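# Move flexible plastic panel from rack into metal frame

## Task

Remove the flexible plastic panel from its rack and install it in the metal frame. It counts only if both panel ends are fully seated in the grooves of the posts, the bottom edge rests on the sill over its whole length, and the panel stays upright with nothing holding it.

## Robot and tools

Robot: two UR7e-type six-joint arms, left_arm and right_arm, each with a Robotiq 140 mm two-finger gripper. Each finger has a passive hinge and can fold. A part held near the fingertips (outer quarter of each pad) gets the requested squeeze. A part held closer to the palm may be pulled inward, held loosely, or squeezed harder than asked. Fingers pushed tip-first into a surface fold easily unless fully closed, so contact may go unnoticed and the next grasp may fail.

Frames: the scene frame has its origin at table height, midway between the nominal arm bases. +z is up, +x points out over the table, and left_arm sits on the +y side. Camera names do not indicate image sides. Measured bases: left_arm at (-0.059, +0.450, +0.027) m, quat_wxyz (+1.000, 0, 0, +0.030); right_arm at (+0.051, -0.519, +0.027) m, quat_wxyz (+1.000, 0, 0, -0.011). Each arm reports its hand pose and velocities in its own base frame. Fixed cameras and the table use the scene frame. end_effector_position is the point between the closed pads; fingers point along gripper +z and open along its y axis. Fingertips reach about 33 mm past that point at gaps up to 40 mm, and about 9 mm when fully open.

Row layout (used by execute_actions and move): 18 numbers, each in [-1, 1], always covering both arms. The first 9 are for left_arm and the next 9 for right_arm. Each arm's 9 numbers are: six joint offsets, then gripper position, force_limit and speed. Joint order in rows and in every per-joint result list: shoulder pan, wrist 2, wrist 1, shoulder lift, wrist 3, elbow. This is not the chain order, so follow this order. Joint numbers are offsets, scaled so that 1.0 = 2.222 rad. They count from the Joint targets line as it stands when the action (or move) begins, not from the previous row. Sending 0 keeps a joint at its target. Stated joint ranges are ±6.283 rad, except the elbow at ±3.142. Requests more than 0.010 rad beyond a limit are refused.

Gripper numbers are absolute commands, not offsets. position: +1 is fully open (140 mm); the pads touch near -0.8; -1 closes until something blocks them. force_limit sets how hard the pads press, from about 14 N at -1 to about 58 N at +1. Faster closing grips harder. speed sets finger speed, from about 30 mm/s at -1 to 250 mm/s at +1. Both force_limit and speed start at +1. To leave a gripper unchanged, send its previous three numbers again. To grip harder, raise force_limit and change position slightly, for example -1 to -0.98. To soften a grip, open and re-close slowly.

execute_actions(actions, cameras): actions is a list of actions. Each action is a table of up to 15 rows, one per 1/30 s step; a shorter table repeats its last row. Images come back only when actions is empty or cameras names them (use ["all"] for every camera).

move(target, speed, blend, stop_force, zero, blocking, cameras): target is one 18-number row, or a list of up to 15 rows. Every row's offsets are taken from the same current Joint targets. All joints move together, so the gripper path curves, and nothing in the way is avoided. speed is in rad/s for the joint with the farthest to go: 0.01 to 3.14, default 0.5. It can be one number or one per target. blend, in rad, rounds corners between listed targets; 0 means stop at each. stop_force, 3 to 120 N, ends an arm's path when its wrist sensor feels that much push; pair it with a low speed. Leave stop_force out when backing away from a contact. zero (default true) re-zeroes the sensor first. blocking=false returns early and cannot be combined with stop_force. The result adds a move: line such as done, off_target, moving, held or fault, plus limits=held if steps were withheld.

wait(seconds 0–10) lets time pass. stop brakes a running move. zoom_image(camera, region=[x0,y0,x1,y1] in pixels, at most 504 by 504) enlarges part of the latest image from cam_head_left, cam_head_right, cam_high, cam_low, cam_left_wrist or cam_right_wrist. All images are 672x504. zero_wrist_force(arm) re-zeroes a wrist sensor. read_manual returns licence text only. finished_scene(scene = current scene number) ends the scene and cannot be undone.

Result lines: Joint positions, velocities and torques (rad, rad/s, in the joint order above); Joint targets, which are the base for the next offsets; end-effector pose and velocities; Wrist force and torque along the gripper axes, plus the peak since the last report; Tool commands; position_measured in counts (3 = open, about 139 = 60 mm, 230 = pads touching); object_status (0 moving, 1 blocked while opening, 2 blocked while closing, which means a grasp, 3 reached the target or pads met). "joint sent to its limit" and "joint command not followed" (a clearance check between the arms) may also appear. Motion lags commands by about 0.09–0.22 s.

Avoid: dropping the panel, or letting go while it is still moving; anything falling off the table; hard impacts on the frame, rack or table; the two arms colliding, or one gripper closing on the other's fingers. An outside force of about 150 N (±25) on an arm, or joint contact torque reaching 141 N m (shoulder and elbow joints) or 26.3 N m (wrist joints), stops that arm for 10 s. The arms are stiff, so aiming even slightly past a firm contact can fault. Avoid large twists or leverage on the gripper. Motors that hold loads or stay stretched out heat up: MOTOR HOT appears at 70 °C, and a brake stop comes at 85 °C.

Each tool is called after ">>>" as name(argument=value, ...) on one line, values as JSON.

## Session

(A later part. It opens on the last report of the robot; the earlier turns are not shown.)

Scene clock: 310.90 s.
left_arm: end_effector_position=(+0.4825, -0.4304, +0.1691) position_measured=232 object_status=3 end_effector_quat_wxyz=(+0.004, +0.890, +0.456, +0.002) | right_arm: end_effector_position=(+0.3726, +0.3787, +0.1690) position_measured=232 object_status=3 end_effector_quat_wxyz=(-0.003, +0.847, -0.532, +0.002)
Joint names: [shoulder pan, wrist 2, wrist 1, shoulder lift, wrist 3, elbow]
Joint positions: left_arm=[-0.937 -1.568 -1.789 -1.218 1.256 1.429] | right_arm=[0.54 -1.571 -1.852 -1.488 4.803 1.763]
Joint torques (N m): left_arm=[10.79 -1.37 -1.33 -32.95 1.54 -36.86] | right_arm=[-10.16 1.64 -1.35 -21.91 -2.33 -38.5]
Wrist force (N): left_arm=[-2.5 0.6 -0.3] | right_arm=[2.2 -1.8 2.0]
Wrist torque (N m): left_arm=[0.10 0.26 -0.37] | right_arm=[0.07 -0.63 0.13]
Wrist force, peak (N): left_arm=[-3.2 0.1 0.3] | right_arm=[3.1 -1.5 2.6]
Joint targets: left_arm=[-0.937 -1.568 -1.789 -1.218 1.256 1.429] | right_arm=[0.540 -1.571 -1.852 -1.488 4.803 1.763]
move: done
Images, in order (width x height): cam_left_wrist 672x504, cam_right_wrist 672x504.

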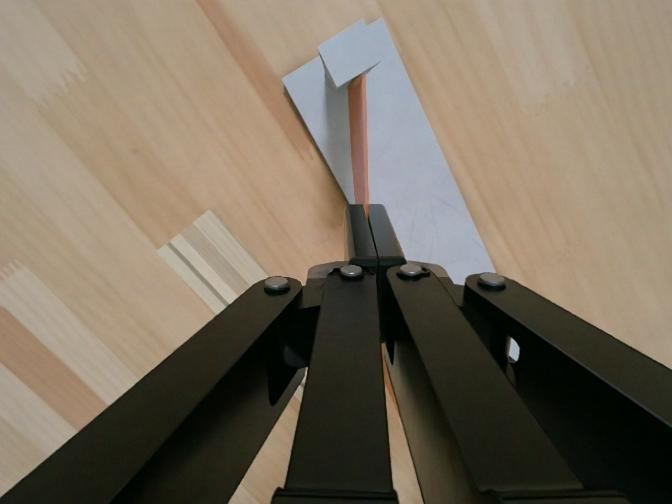

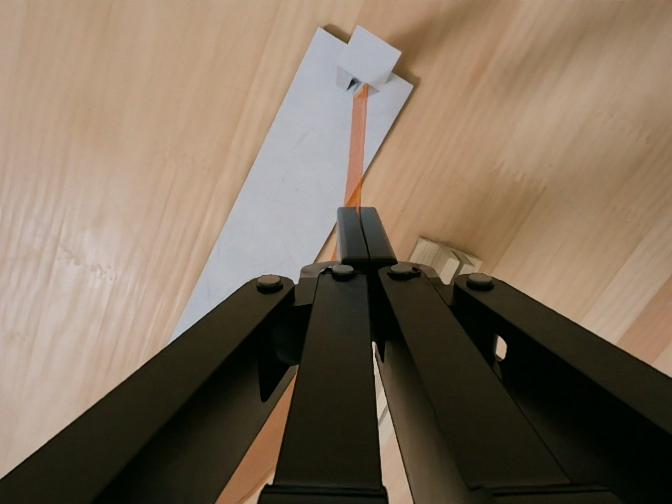

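>>> move(target=[[0,0,-0.0232758,0.00537,0,0.0179058,-1,1,-1,0,0,-0.0251384,0.0069517,0,0.0181867,-1,1,-1],[0,0,-0.0463424,0.0118548,0,0.0344876,-1,1,-1,0,0,-0.0504683,0.0152144,0,0.0352539,-1,1,-1]], speed=0.1, blend=0.01, stop_force=6, cameras=["cam_left_wrist", "cam_right_wrist"])

>>> zoom_image(camera="cam_left_wrist", region=[310, 30, 430, 120])

>>> zoom_image(camera="cam_right_wrist", region=[290, 30, 410, 120])

Scene clock: 334.87 s.
left_arm: end_effector_position=(+0.4825, -0.4304, +0.1261) position_measured=232 object_status=3 end_effector_quat_wxyz=(+0.004, +0.890, +0.456, +0.002) | right_arm: end_effector_position=(+0.3726, +0.3787, +0.1260) position_measured=232 object_status=3 end_effector_quat_wxyz=(-0.003, +0.847, -0.532, +0.002)
Joint names: [shoulder pan, wrist 2, wrist 1, shoulder lift, wrist 3, elbow]
Joint positions: left_arm=[-0.937 -1.568 -1.892 -1.192 1.256 1.505] | right_arm=[0.54 -1.571 -1.964 -1.454 4.803 1.841]
Joint torques (N m): left_arm=[7.75 -1.27 -3.66 -33.67 1.53 -10.3] | right_arm=[-8.15 1.55 -4.69 -22.65 -2.34 -10.98]
Wrist force (N): left_arm=[-2.5 1.2 -0.2] | right_arm=[2.1 -1.9 2.0]
Wrist torque (N m): left_arm=[0.20 0.24 -0.36] | right_arm=[0.06 -0.67 0.15]
Wrist force, peak (N): left_arm=[-3.1 1.0 0.1] | right_arm=[2.6 -1.8 2.6]
Joint targets: left_arm=[-0.937 -1.568 -1.892 -1.192 1.256 1.505] | right_arm=[0.540 -1.571 -1.964 -1.454 4.803 1.841]
move: done
Images, in order (width x height): cam_left_wrist 672x504, cam_right_wrist 672x504.

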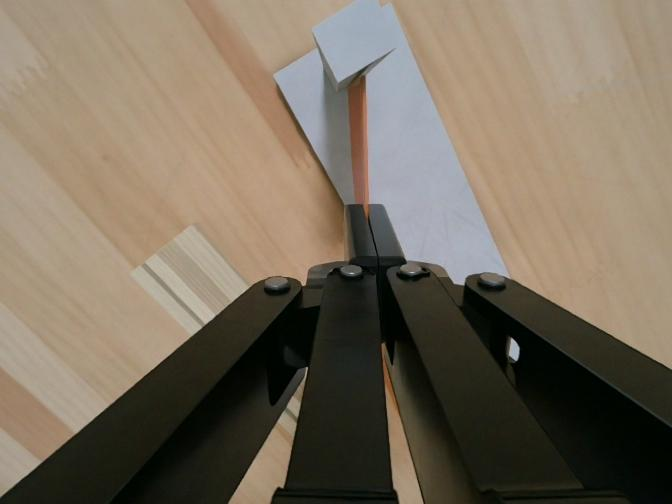

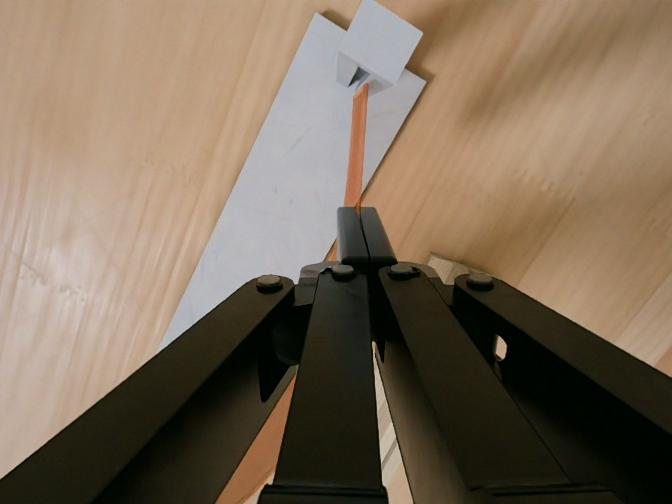

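Scaled by 4.200 from the camera's 672x504 image, which has a finer 960x720 frame.

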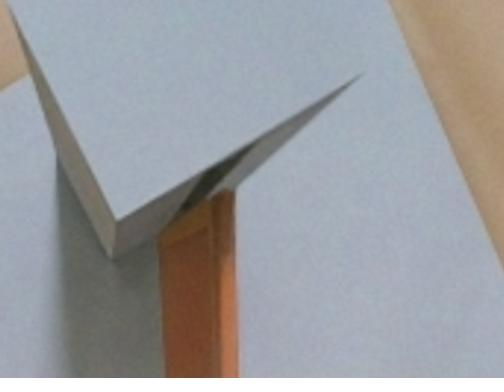

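Scaled by 4.200 from the camera's 672x504 image, which has a finer 960x720 frame.

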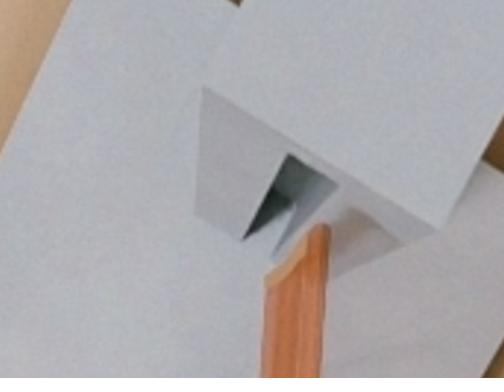

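>>> zoom_image(camera="cam_left_wrist", region=[330, 40, 410, 100])

>>> zoom_image(camera="cam_right_wrist", region=[330, 50, 410, 110])

>>> zoom_image(camera="cam_left_wrist", region=[330, 90, 410, 210])

Scaled by 6.300 from the camera's 672x504 image, which has a finer 960x720 frame.

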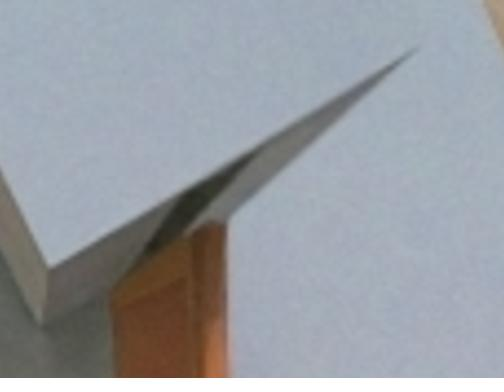

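Scaled by 6.300 from the camera's 672x504 image, which has a finer 960x720 frame.

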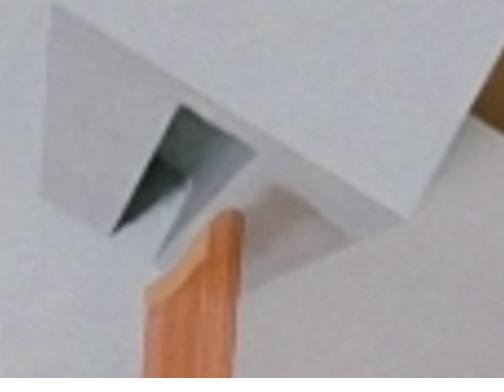

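Scaled by 4.200 from the camera's 672x504 image, which has a finer 960x720 frame.

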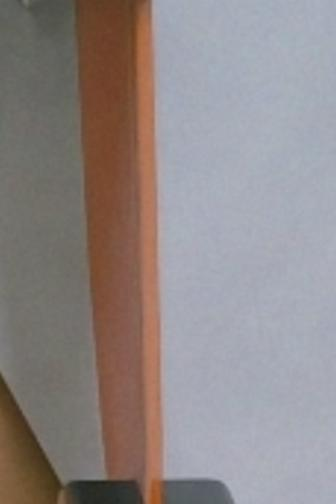

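>>> move(target=[[0.0017324,0.0000892,0.0014437,0.0033031,-0.011769,-0.0047166,-1,1,-1,-0.0027899,-0.0000693,0.0002662,0.001856,0.0107115,-0.0021151,-1,1,-1],[0.0017324,0.0000892,-0.0076,0.006144,-0.011769,0.0014863,-1,1,-1,-0.0027899,-0.0000693,-0.0097841,0.0054778,0.0107115,0.0043134,-1,1,-1]], speed=[0.05, 0.02], stop_force=4, cameras=["cam_left_wrist", "cam_right_wrist"])

>>> zoom_image(camera="cam_left_wrist", region=[330, 40, 410, 100])

>>> zoom_image(camera="cam_right_wrist", region=[330, 50, 410, 110])

Scene clock: 393.17 s.
left_arm: end_effector_position=(+0.4861, -0.4312, +0.1233) position_measured=232 object_status=3 end_effector_quat_wxyz=(+0.004, +0.883, +0.470, +0.002) | right_arm: end_effector_position=(+0.3766, +0.3773, +0.1232) position_measured=232 object_status=3 end_effector_quat_wxyz=(-0.003, +0.839, -0.544, +0.002)
Joint names: [shoulder pan, wrist 2, wrist 1, shoulder lift, wrist 3, elbow]
Joint positions: left_arm=[-0.934 -1.568 -1.896 -1.182 1.23 1.499] | right_arm=[0.534 -1.571 -1.971 -1.447 4.827 1.841]
Joint torques (N m): left_arm=[6.81 1.6 -1.19 -55.23 0.9 -35.17] | right_arm=[-6.33 -1.09 -1.11 -33.38 -0.73 -35.48]
Wrist force (N): left_arm=[-1.4 0.8 -4.0] | right_arm=[2.9 -1.8 -2.1]
Wrist torque (N m): left_arm=[0.19 0.24 -0.23] | right_arm=[-0.01 -0.67 -0.04]
Wrist force, peak (N): left_arm=[-1.3 0.8 -7.1] | right_arm=[2.9 -1.6 -5.1]
Joint targets: left_arm=[-0.934 -1.568 -1.896 -1.182 1.230 1.499] | right_arm=[0.534 -1.571 -1.971 -1.447 4.827 1.841]
move: contact (left_arm, right_arm); path passed 1 of 2 targets; left_arm: the wrist 1 is farthest, 0.013 rad from its target; right_arm: the wrist 1 is farthest, 0.015 rad from its target
Images, in order (width x height): cam_left_wrist 672x504, cam_right_wrist 672x504.

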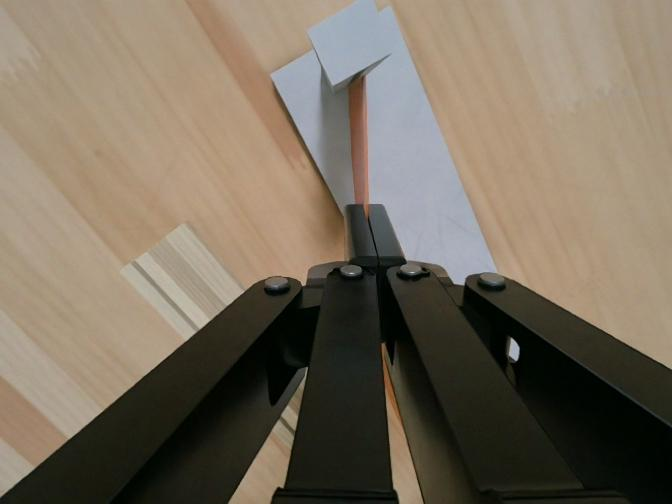

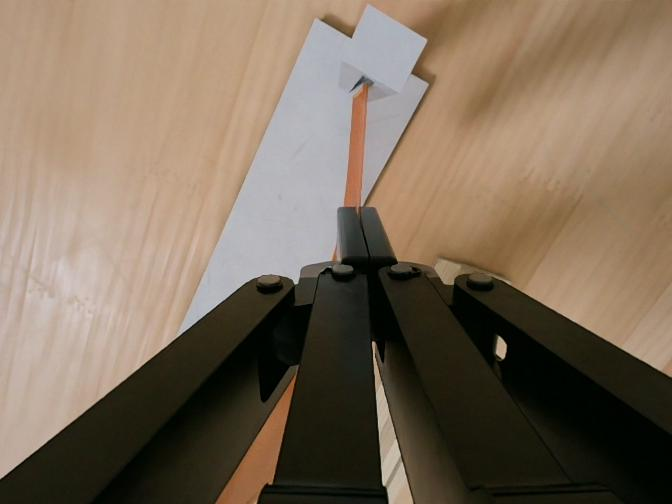

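Scaled by 6.300 from the camera's 672x504 image, which has a finer 960x720 frame.

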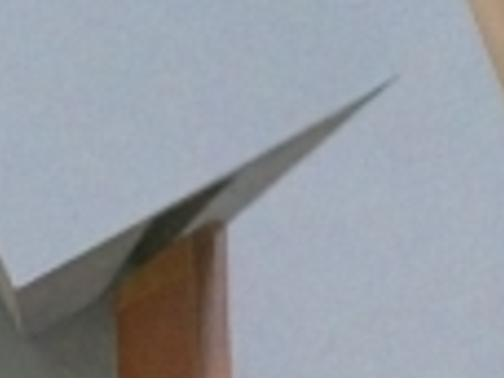

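Scaled by 6.300 from the camera's 672x504 image, which has a finer 960x720 frame.

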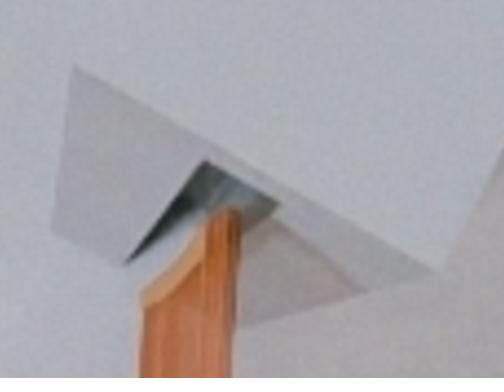

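>>> move(target=[-0.0002576,0.0000019,0.0014284,-0.0009426,-0.0002576,-0.0004852,-1,1,-1,-0.0000967,0.0000006,0.0016332,-0.0004541,-0.0000967,-0.0011791,-1,1,-1], speed=0.02, cameras=[])

>>> move(target=[[0.0019385,0.0001538,0.0010802,0.0023271,-0.0205637,-0.0033487,-1,1,-1,-0.002071,-0.0001315,0.0002893,0.0018312,0.0204312,-0.0021025,-1,1,-1],[0.004063,0.000336,0.0023411,0.0049756,-0.045442,-0.0071781,-1,1,-1,-0.0043268,-0.0002895,0.000645,0.0039422,0.0451781,-0.0045392,-1,1,-1]], speed=0.05, blend=0.005, stop_force=8, cameras=["cam_left_wrist", "cam_right_wrist"])

>>> zoom_image(camera="cam_left_wrist", region=[320, 40, 400, 100])

>>> zoom_image(camera="cam_right_wrist", region=[330, 50, 410, 110])

Scene clock: 443.90 s.
left_arm: end_effector_position=(+0.4857, -0.4311, +0.1247) position_measured=232 object_status=3 end_effector_quat_wxyz=(+0.004, +0.883, +0.470, +0.002) | right_arm: end_effector_position=(+0.3767, +0.3773, +0.1245) position_measured=232 object_status=3 end_effector_quat_wxyz=(-0.003, +0.839, -0.544, +0.002)
Joint names: [shoulder pan, wrist 2, wrist 1, shoulder lift, wrist 3, elbow]
Joint positions: left_arm=[-0.934 -1.568 -1.893 -1.184 1.23 1.498] | right_arm=[0.534 -1.571 -1.967 -1.448 4.826 1.839]
Joint torques (N m): left_arm=[-7.22 1.18 -1.18 -58.7 -1 -36.04] | right_arm=[-10.73 1.36 -1.32 -35.4 -2.43 -38.62]
Wrist force (N): left_arm=[-2.7 1.1 0.1] | right_arm=[1.9 -2.1 2.4]
Wrist torque (N m): left_arm=[0.18 0.26 -0.24] | right_arm=[-0.02 -0.66 -0.02]
Wrist force, peak (N): left_arm=[-1.1 0.9 -4.3] | right_arm=[2.9 -1.7 -2.4]
Joint targets: left_arm=[-0.934 -1.568 -1.892 -1.184 1.230 1.498] | right_arm=[0.534 -1.571 -1.967 -1.448 4.826 1.838]
move: done
No camera images: "cameras" was empty.

Scene clock: 446.80 s.
left_arm: end_effector_position=(+0.4926, -0.4305, +0.1248) position_measured=232 object_status=3 end_effector_quat_wxyz=(+0.004, +0.856, +0.517, +0.002) | right_arm: end_effector_position=(+0.3838, +0.3754, +0.1246) position_measured=232 object_status=3 end_effector_quat_wxyz=(-0.003, +0.808, -0.590, +0.002)
Joint names: [shoulder pan, wrist 2, wrist 1, shoulder lift, wrist 3, elbow]
Joint positions: left_arm=[-0.925 -1.567 -1.887 -1.173 1.129 1.482] | right_arm=[0.524 -1.572 -1.966 -1.439 4.927 1.828]
Joint torques (N m): left_arm=[11.43 2.33 -1.25 -34.14 -1.19 -37.12] | right_arm=[-10.53 -2.61 -1.3 -23.14 1.67 -37.5]
Wrist force (N): left_arm=[-3.1 1.2 0.2] | right_arm=[1.5 -1.7 2.0]
Wrist torque (N m): left_arm=[0.16 0.29 -0.16] | right_arm=[0.06 -0.69 -0.11]
Wrist force, peak (N): left_arm=[-3.3 1.4 -0.1] | right_arm=[2.5 -1.8 2.1]
Joint targets: left_arm=[-0.925 -1.567 -1.887 -1.173 1.129 1.482] | right_arm=[0.524 -1.572 -1.966 -1.439 4.927 1.828]
move: done
Images, in order (width x height): cam_left_wrist 672x504, cam_right_wrist 672x504.

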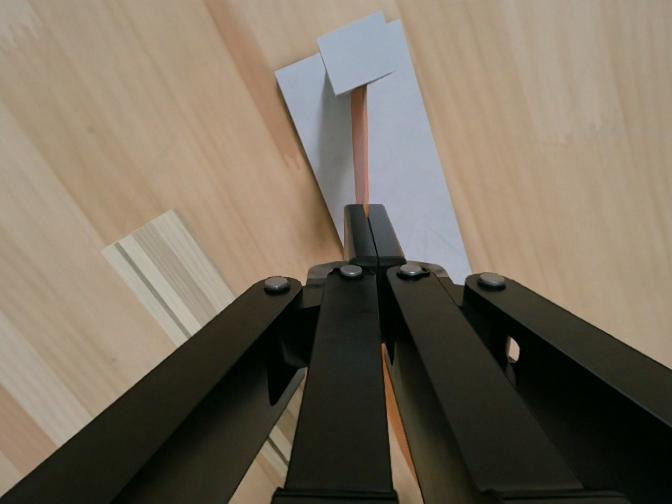

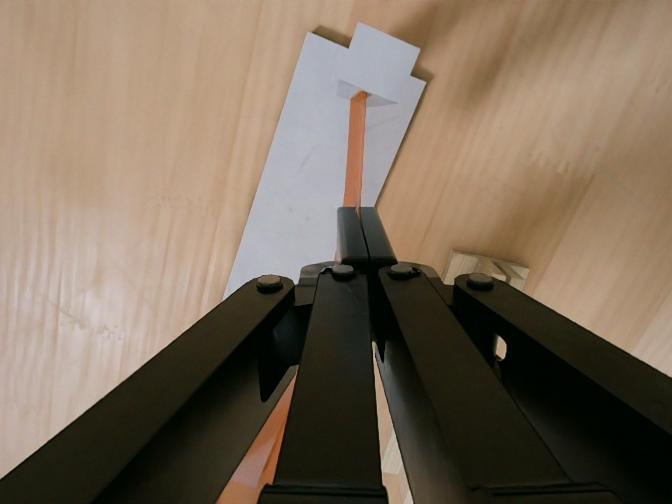

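Scaled by 6.300 from the camera's 672x504 image, which has a finer 960x720 frame.

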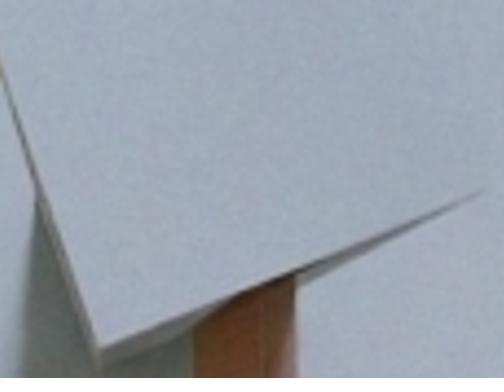

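Scaled by 6.300 from the camera's 672x504 image, which has a finer 960x720 frame.

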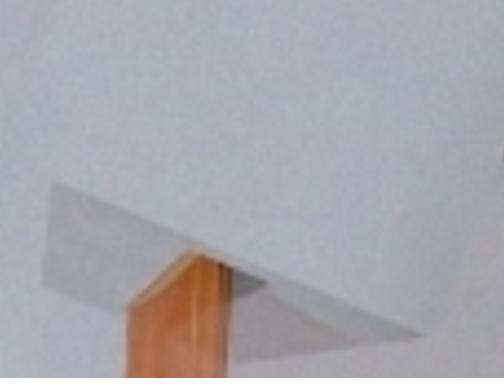

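>>> zoom_image(camera="cam_left_wrist", region=[328, 76, 376, 112])

>>> zoom_image(camera="cam_right_wrist", region=[332, 76, 380, 112])

Scaled by 10.500 from the camera's 672x504 image, which has a finer 960x720 frame.

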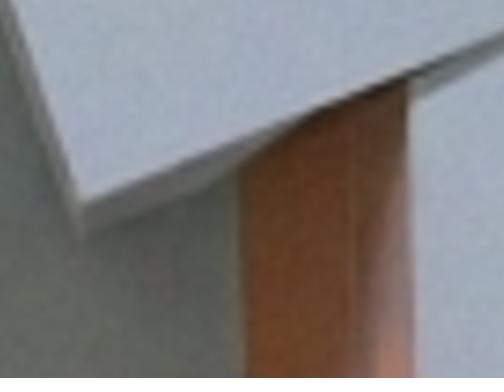

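Scaled by 10.500 from the camera's 672x504 image, which has a finer 960x720 frame.

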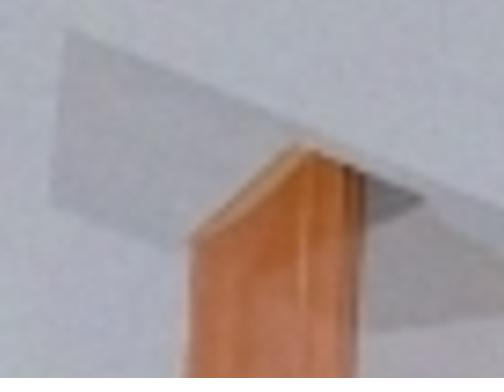

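>>> move(target=[0.0021087,0.0002405,0.0014515,0.0029127,-0.0338949,-0.0042392,-1,1,-1,-0.0026618,-0.0002099,0.0004352,0.002345,0.0333418,-0.0027262,-1,1,-1], speed=0.05, stop_force=8, cameras=["cam_left_wrist", "cam_right_wrist"])

>>> zoom_image(camera="cam_left_wrist", region=[328, 76, 376, 112])

>>> zoom_image(camera="cam_right_wrist", region=[332, 82, 380, 118])

Scene clock: 485.53 s.
left_arm: end_effector_position=(+0.4964, -0.4303, +0.1248) position_measured=232 object_status=3 end_effector_quat_wxyz=(+0.004, +0.834, +0.551, +0.002) | right_arm: end_effector_position=(+0.3881, +0.3742, +0.1246) position_measured=232 object_status=3 end_effector_quat_wxyz=(-0.002, +0.784, -0.621, +0.002)
Joint names: [shoulder pan, wrist 2, wrist 1, shoulder lift, wrist 3, elbow]
Joint positions: left_arm=[-0.92 -1.567 -1.884 -1.167 1.053 1.473] | right_arm=[0.518 -1.572 -1.965 -1.434 5.001 1.822]
Joint torques (N m): left_arm=[10.99 2.39 -1.1 -34.02 -1.21 -35.92] | right_arm=[-11.04 -2.82 -1.17 -23.69 1.75 -37.7]
Wrist force (N): left_arm=[-3.9 1.0 0.0] | right_arm=[1.0 -1.6 2.4]
Wrist torque (N m): left_arm=[0.14 0.30 -0.11] | right_arm=[0.07 -0.71 -0.19]
Wrist force, peak (N): left_arm=[-3.8 1.4 -0.5] | right_arm=[1.7 -1.7 2.6]
Joint targets: left_arm=[-0.920 -1.567 -1.884 -1.167 1.053 1.473] | right_arm=[0.518 -1.572 -1.965 -1.434 5.001 1.822]
move: done
Images, in order (width x height): cam_left_wrist 672x504, cam_right_wrist 672x504.

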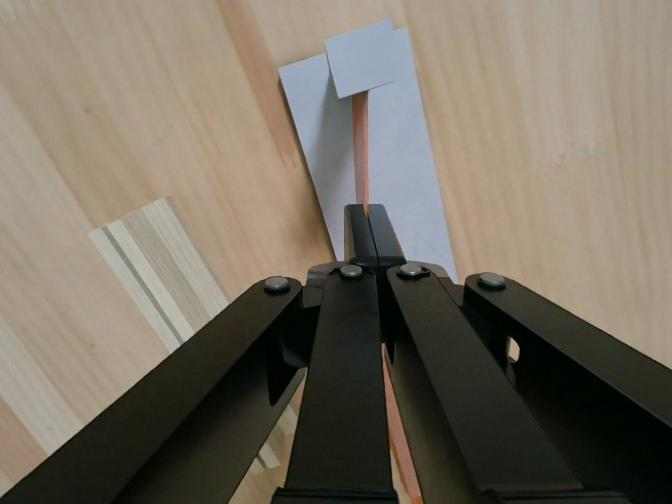

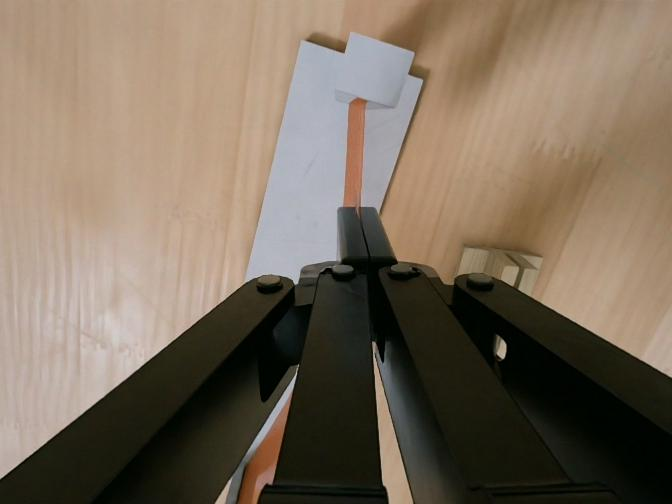

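Scaled by 10.500 from the camera's 672x504 image, which has a finer 960x720 frame.

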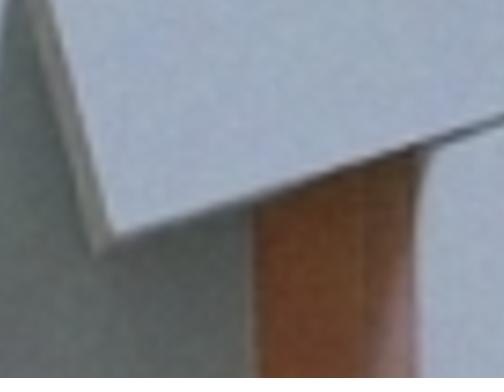

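Scaled by 10.500 from the camera's 672x504 image, which has a finer 960x720 frame.

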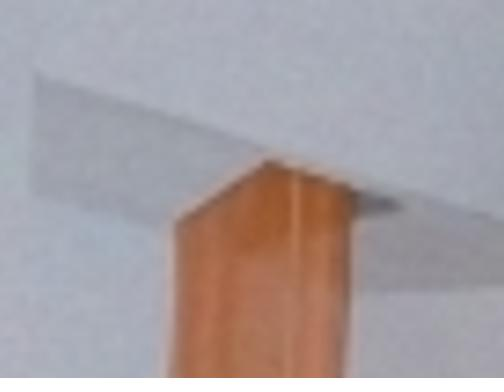

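>>> move(target=[0.0019579,0.0002315,0.0014572,0.0028337,-0.0340457,-0.0041475,-1,1,-1,-0.002127,-0.0002085,0.0004986,0.0025166,0.0338766,-0.0029445,-1,1,-1], speed=0.05, stop_force=8, cameras=["cam_left_wrist", "cam_right_wrist"])

>>> zoom_image(camera="cam_left_wrist", region=[328, 76, 376, 112])

>>> zoom_image(camera="cam_right_wrist", region=[332, 82, 380, 118])

Scene clock: 514.10 s.
left_arm: end_effector_position=(+0.5001, -0.4301, +0.1248) position_measured=232 object_status=3 end_effector_quat_wxyz=(+0.003, +0.812, +0.584, +0.002) | right_arm: end_effector_position=(+0.3920, +0.3734, +0.1246) position_measured=232 object_status=3 end_effector_quat_wxyz=(-0.002, +0.758, -0.652, +0.002)
Joint names: [shoulder pan, wrist 2, wrist 1, shoulder lift, wrist 3, elbow]
Joint positions: left_arm=[-0.916 -1.566 -1.881 -1.161 0.978 1.464] | right_arm=[0.514 -1.573 -1.964 -1.429 5.076 1.816]
Joint torques (N m): left_arm=[11.04 2.54 -1.02 -34.03 -1.21 -36.44] | right_arm=[-11.15 -2.68 -1.14 -22.96 1.83 -37.18]
Wrist force (N): left_arm=[-3.8 1.1 -0.3] | right_arm=[1.1 -1.4 1.9]
Wrist torque (N m): left_arm=[0.16 0.29 -0.06] | right_arm=[0.09 -0.79 -0.23]
Wrist force, peak (N): left_arm=[-3.9 1.6 -0.1] | right_arm=[1.3 -1.3 2.7]
Joint targets: left_arm=[-0.916 -1.566 -1.881 -1.161 0.978 1.464] | right_arm=[0.514 -1.573 -1.964 -1.429 5.076 1.816]
move: done
Images, in order (width x height): cam_left_wrist 672x504, cam_right_wrist 672x504.

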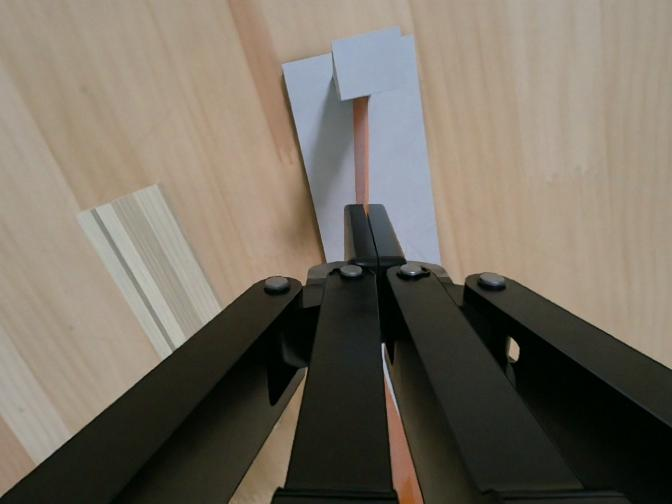

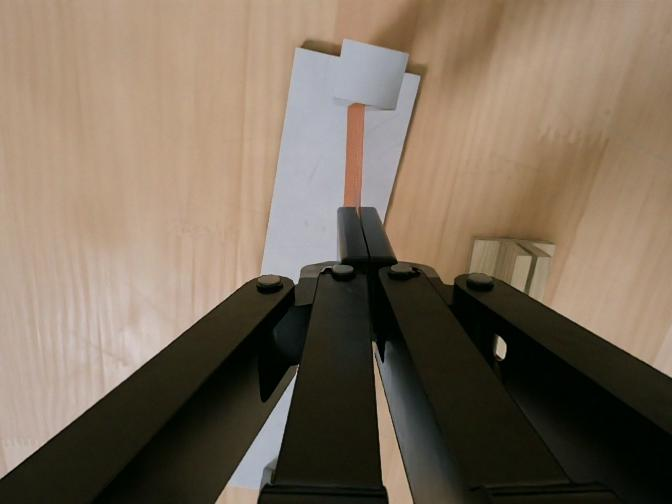

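Scaled by 10.500 from the camera's 672x504 image, which has a finer 960x720 frame.

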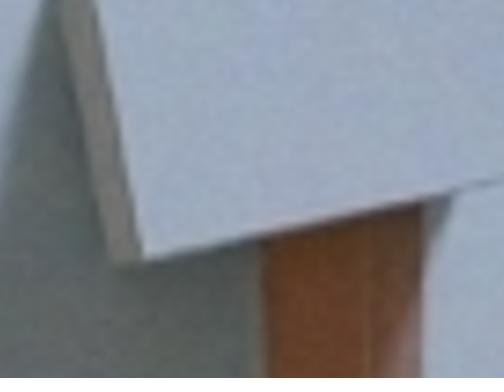

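Scaled by 10.500 from the camera's 672x504 image, which has a finer 960x720 frame.

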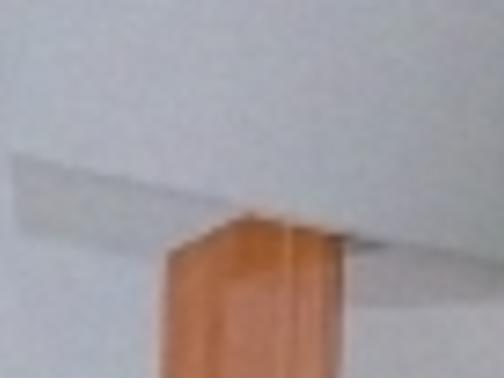

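>>> move(target=[0.0024911,0.0002727,0.0021034,0.0040351,-0.0425134,-0.0059355,-1,1,-1,-0.0023589,-0.000254,0.0006868,0.003215,0.0426456,-0.003791,-1,1,-1], speed=0.05, stop_force=8, cameras=["cam_left_wrist", "cam_right_wrist"])

>>> zoom_image(camera="cam_left_wrist", region=[328, 80, 376, 116])

>>> zoom_image(camera="cam_right_wrist", region=[328, 86, 376, 122])

Scene clock: 531.53 s.
left_arm: end_effector_position=(+0.5050, -0.4303, +0.1248) position_measured=232 object_status=3 end_effector_quat_wxyz=(+0.003, +0.781, +0.624, +0.003) | right_arm: end_effector_position=(+0.3968, +0.3727, +0.1246) position_measured=232 object_status=3 end_effector_quat_wxyz=(-0.002, +0.724, -0.689, +0.002)
Joint names: [shoulder pan, wrist 2, wrist 1, shoulder lift, wrist 3, elbow]
Joint positions: left_arm=[-0.911 -1.565 -1.876 -1.152 0.883 1.45] | right_arm=[0.508 -1.574 -1.962 -1.421 5.171 1.807]
Joint torques (N m): left_arm=[11.87 2.56 -0.84 -34.63 -1.43 -36.33] | right_arm=[-11.86 -2.82 -1.11 -23.58 1.9 -37.14]
Wrist force (N): left_arm=[-4.4 0.8 0.2] | right_arm=[0.7 -1.2 2.3]
Wrist torque (N m): left_arm=[0.12 0.23 0.02] | right_arm=[0.09 -0.83 -0.31]
Wrist force, peak (N): left_arm=[-4.4 1.0 0.4] | right_arm=[1.1 -1.6 2.6]
Joint targets: left_arm=[-0.911 -1.565 -1.876 -1.152 0.883 1.450] | right_arm=[0.508 -1.574 -1.962 -1.421 5.171 1.807]
move: done
Images, in order (width x height): cam_left_wrist 672x504, cam_right_wrist 672x504.

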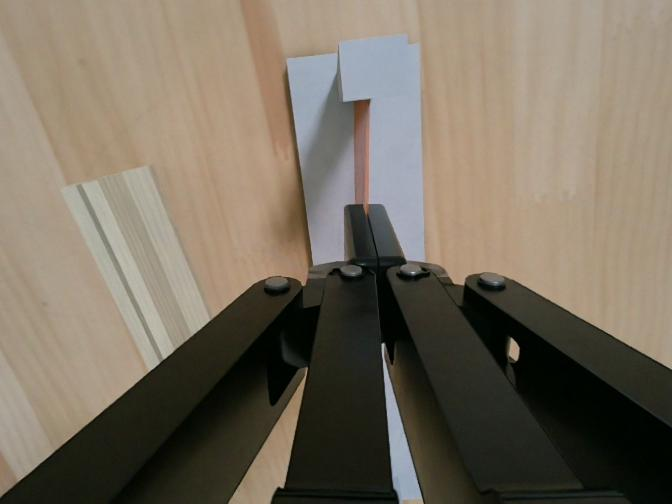

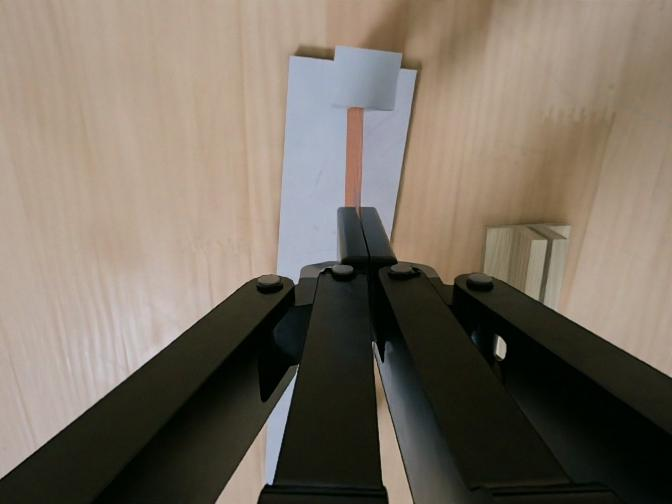

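Scaled by 10.500 from the camera's 672x504 image, which has a finer 960x720 frame.

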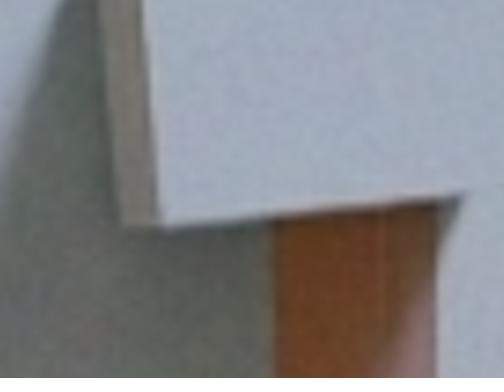

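Scaled by 10.500 from the camera's 672x504 image, which has a finer 960x720 frame.

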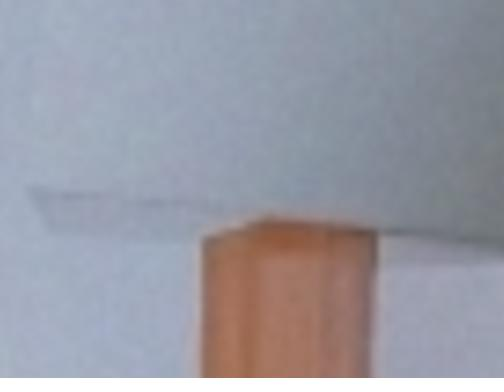

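>>> move(target=[0.0022848,0.0002484,0.0022513,0.0042187,-0.0418196,-0.0062461,-1,1,-1,-0.0022314,-0.000243,0.0008361,0.0037229,0.0427731,-0.0044242,-1,1,-1], speed=0.04, stop_force=8, cameras=["cam_left_wrist", "cam_right_wrist"])

>>> zoom_image(camera="cam_left_wrist", region=[328, 80, 376, 116])

>>> zoom_image(camera="cam_right_wrist", region=[328, 92, 376, 128])

Scene clock: 555.67 s.
left_arm: end_effector_position=(+0.5097, -0.4308, +0.1248) position_measured=232 object_status=3 end_effector_quat_wxyz=(+0.003, +0.750, +0.662, +0.003) | right_arm: end_effector_position=(+0.4019, +0.3723, +0.1246) position_measured=232 object_status=3 end_effector_quat_wxyz=(-0.002, +0.689, -0.725, +0.002)
Joint names: [shoulder pan, wrist 2, wrist 1, shoulder lift, wrist 3, elbow]
Joint positions: left_arm=[-0.906 -1.565 -1.871 -1.142 0.79 1.437] | right_arm=[0.503 -1.574 -1.96 -1.413 5.266 1.797]
Joint torques (N m): left_arm=[11.87 2.62 -0.8 -35.17 -1.31 -35.8] | right_arm=[-12.01 -2.87 -1.08 -24.65 2.04 -37.24]
Wrist force (N): left_arm=[-4.3 1.1 0.2] | right_arm=[0.4 -0.8 1.9]
Wrist torque (N m): left_arm=[0.17 0.17 0.10] | right_arm=[0.10 -0.82 -0.39]
Wrist force, peak (N): left_arm=[-4.5 1.3 -0.4] | right_arm=[0.8 -1.2 2.5]
Joint targets: left_arm=[-0.906 -1.565 -1.871 -1.142 0.790 1.437] | right_arm=[0.503 -1.574 -1.960 -1.413 5.266 1.797]
move: done
Images, in order (width x height): cam_left_wrist 672x504, cam_right_wrist 672x504.

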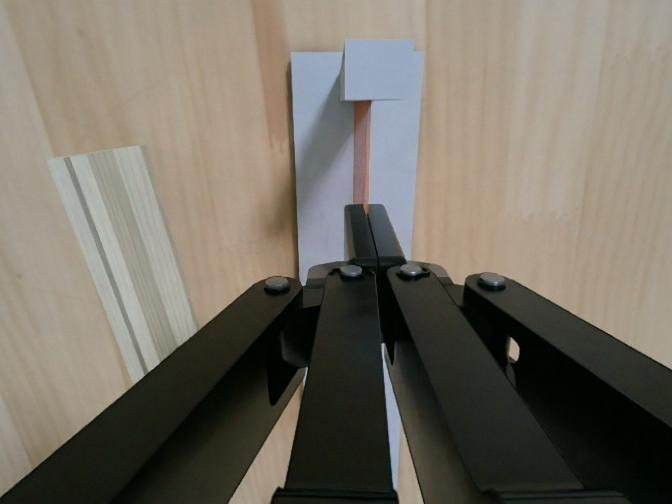

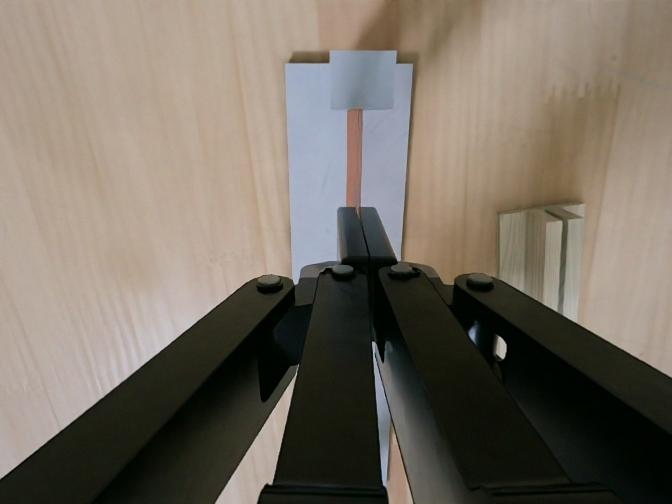

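Scaled by 10.500 from the camera's 672x504 image, which has a finer 960x720 frame.

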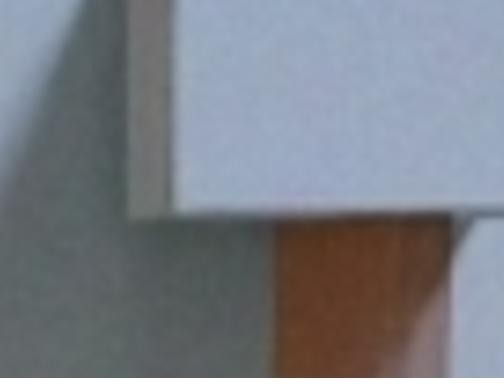

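Scaled by 10.500 from the camera's 672x504 image, which has a finer 960x720 frame.

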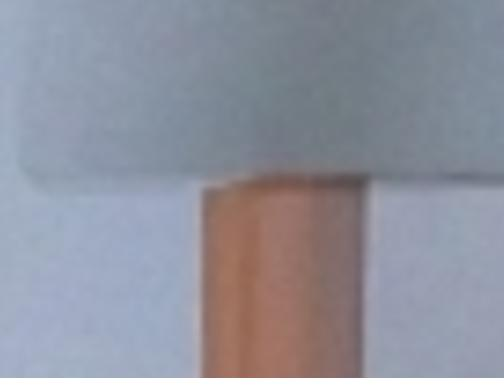

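>>> move(target=[0,0,-0.0023154,0.0006881,0,0.0016273,-1,1,-1,0,0,-0.0025596,0.0009033,0,0.0016563,-1,1,-1], speed=0.01, stop_force=4, cameras=["cam_low"])

Scene clock: 566.00 s.
left_arm: end_effector_position=(+0.5097, -0.4308, +0.1233) position_measured=232 object_status=3 end_effector_quat_wxyz=(+0.003, +0.750, +0.662, +0.003) | right_arm: end_effector_position=(+0.4019, +0.3723, +0.1232) position_measured=232 object_status=3 end_effector_quat_wxyz=(-0.002, +0.689, -0.725, +0.002)
Joint names: [shoulder pan, wrist 2, wrist 1, shoulder lift, wrist 3, elbow]
Joint positions: left_arm=[-0.906 -1.565 -1.875 -1.141 0.79 1.439] | right_arm=[0.503 -1.574 -1.964 -1.412 5.266 1.8]
Joint torques (N m): left_arm=[11.73 1.95 -0.88 -57.36 -1.36 -34.28] | right_arm=[-11.26 -2.3 -0.62 -34.38 1.97 -35.13]
Wrist force (N): left_arm=[-3.5 1.0 -4.4] | right_arm=[0.5 -0.9 -3.2]
Wrist torque (N m): left_arm=[0.16 0.17 0.10] | right_arm=[0.06 -0.83 -0.39]
Wrist force, peak (N): left_arm=[-4.1 1.1 -5.9] | right_arm=[0.3 -0.8 -4.8]
Joint targets: left_arm=[-0.906 -1.565 -1.875 -1.141 0.790 1.439] | right_arm=[0.503 -1.574 -1.964 -1.412 5.266 1.800]
move: contact (left_arm, right_arm)
Images, in order (width x height): cam_low 672x504.

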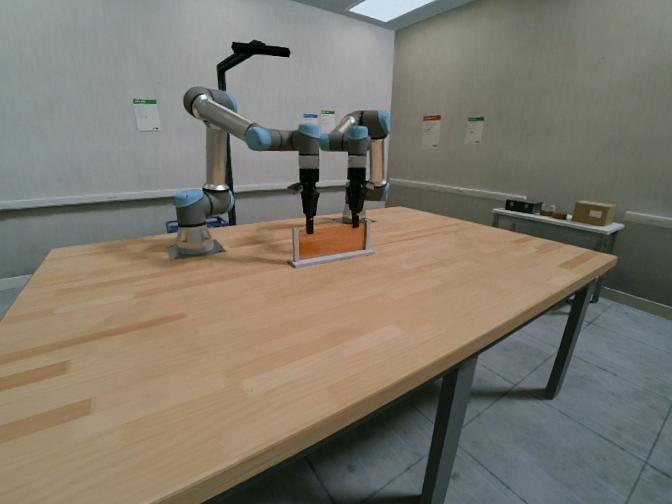

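>>> execute_actions(actions=[[[0,0,0,0,0,0,-0.55,1,-1,0,0,0,0,0,0,-0.55,1,-1]]], cameras=["cam_left_wrist", "cam_right_wrist", "cam_low"])

>>> zoom_image(camera="cam_low", region=[270, 180, 400, 280])

Scene clock: 568.90 s.
left_arm: end_effector_position=(+0.5098, -0.4308, +0.1233) position_measured=199 object_status=0 end_effector_quat_wxyz=(+0.003, +0.750, +0.662, +0.003) | right_arm: end_effector_position=(+0.4019, +0.3723, +0.1232) position_measured=199 object_status=0 end_effector_quat_wxyz=(-0.002, +0.689, -0.725, +0.002)
Joint names: [shoulder pan, wrist 2, wrist 1, shoulder lift, wrist 3, elbow]
Joint positions: left_arm=[-0.905 -1.565 -1.875 -1.141 0.79 1.439] | right_arm=[0.503 -1.574 -1.964 -1.412 5.266 1.8]
Joint torques (N m): left_arm=[5.66 1.31 -2.82 -57.27 -1.39 -33.52] | right_arm=[-7.2 0.33 -2.66 -33.95 1.87 -34.3]
Wrist force (N): left_arm=[-0.6 0.7 -0.4] | right_arm=[3.5 -0.5 1.7]
Wrist torque (N m): left_arm=[0.17 0.11 0.07] | right_arm=[0.15 -0.76 -0.39]
Wrist force, peak (N): left_arm=[-3.4 1.2 -4.7] | right_arm=[3.7 -0.7 1.6]
Joint targets: left_arm=[-0.906 -1.565 -1.875 -1.141 0.790 1.439] | right_arm=[0.503 -1.574 -1.964 -1.412 5.266 1.800]
Step readings (joint positions of left_arm | right_arm):
0: [-0.906 -1.565 -1.875 -1.141 0.790 1.439] | [0.503 -1.574 -1.964 -1.412 5.266 1.800]
1: [-0.906 -1.565 -1.875 -1.141 0.790 1.439] | [0.503 -1.574 -1.964 -1.412 5.266 1.800]
2: [-0.906 -1.565 -1.875 -1.141 0.790 1.439] | [0.503 -1.574 -1.964 -1.412 5.266 1.800]
4: [-0.906 -1.565 -1.875 -1.141 0.790 1.439] | [0.503 -1.574 -1.964 -1.412 5.266 1.800]
8: [-0.905 -1.565 -1.875 -1.141 0.790 1.439] | [0.503 -1.574 -1.964 -1.412 5.266 1.800]
15: [-0.905 -1.565 -1.875 -1.141 0.790 1.439] | [0.503 -1.574 -1.964 -1.412 5.266 1.800]
Images, in order (width x height): cam_low 672x504, cam_left_wrist 672x504, cam_right_wrist 672x504.

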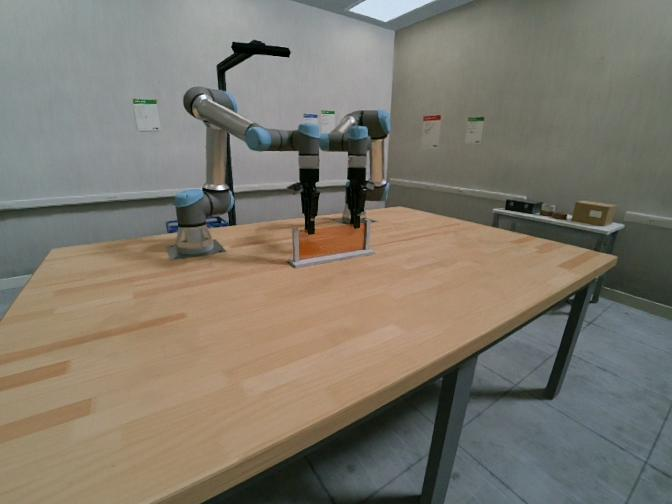

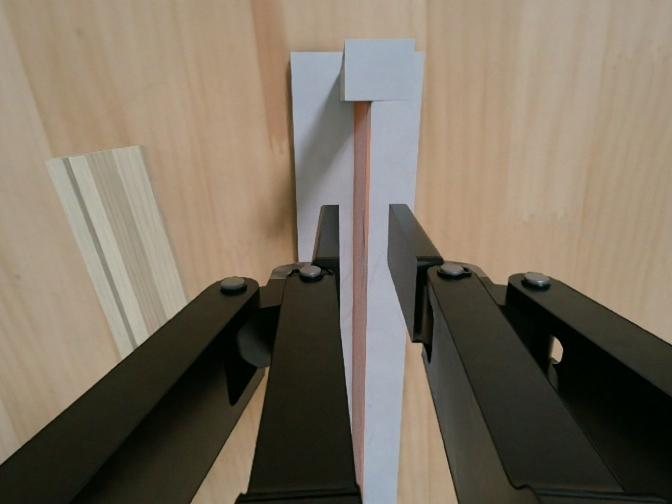

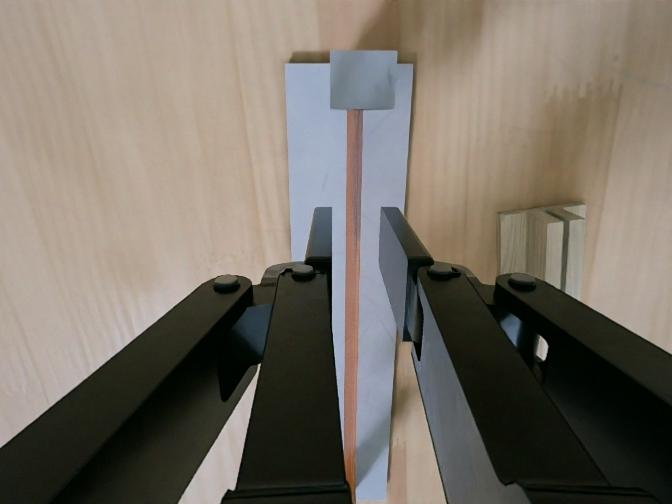

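Scaled by 3.877 from the camera's 672x504 image, which has a finer 960x720 frame.

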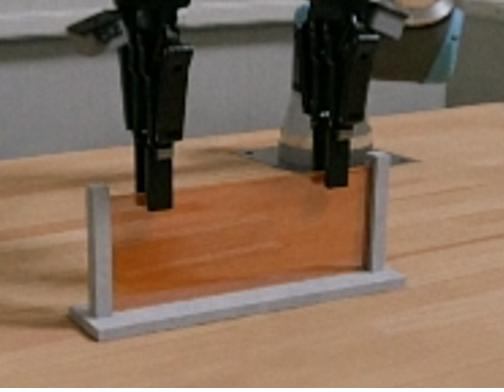

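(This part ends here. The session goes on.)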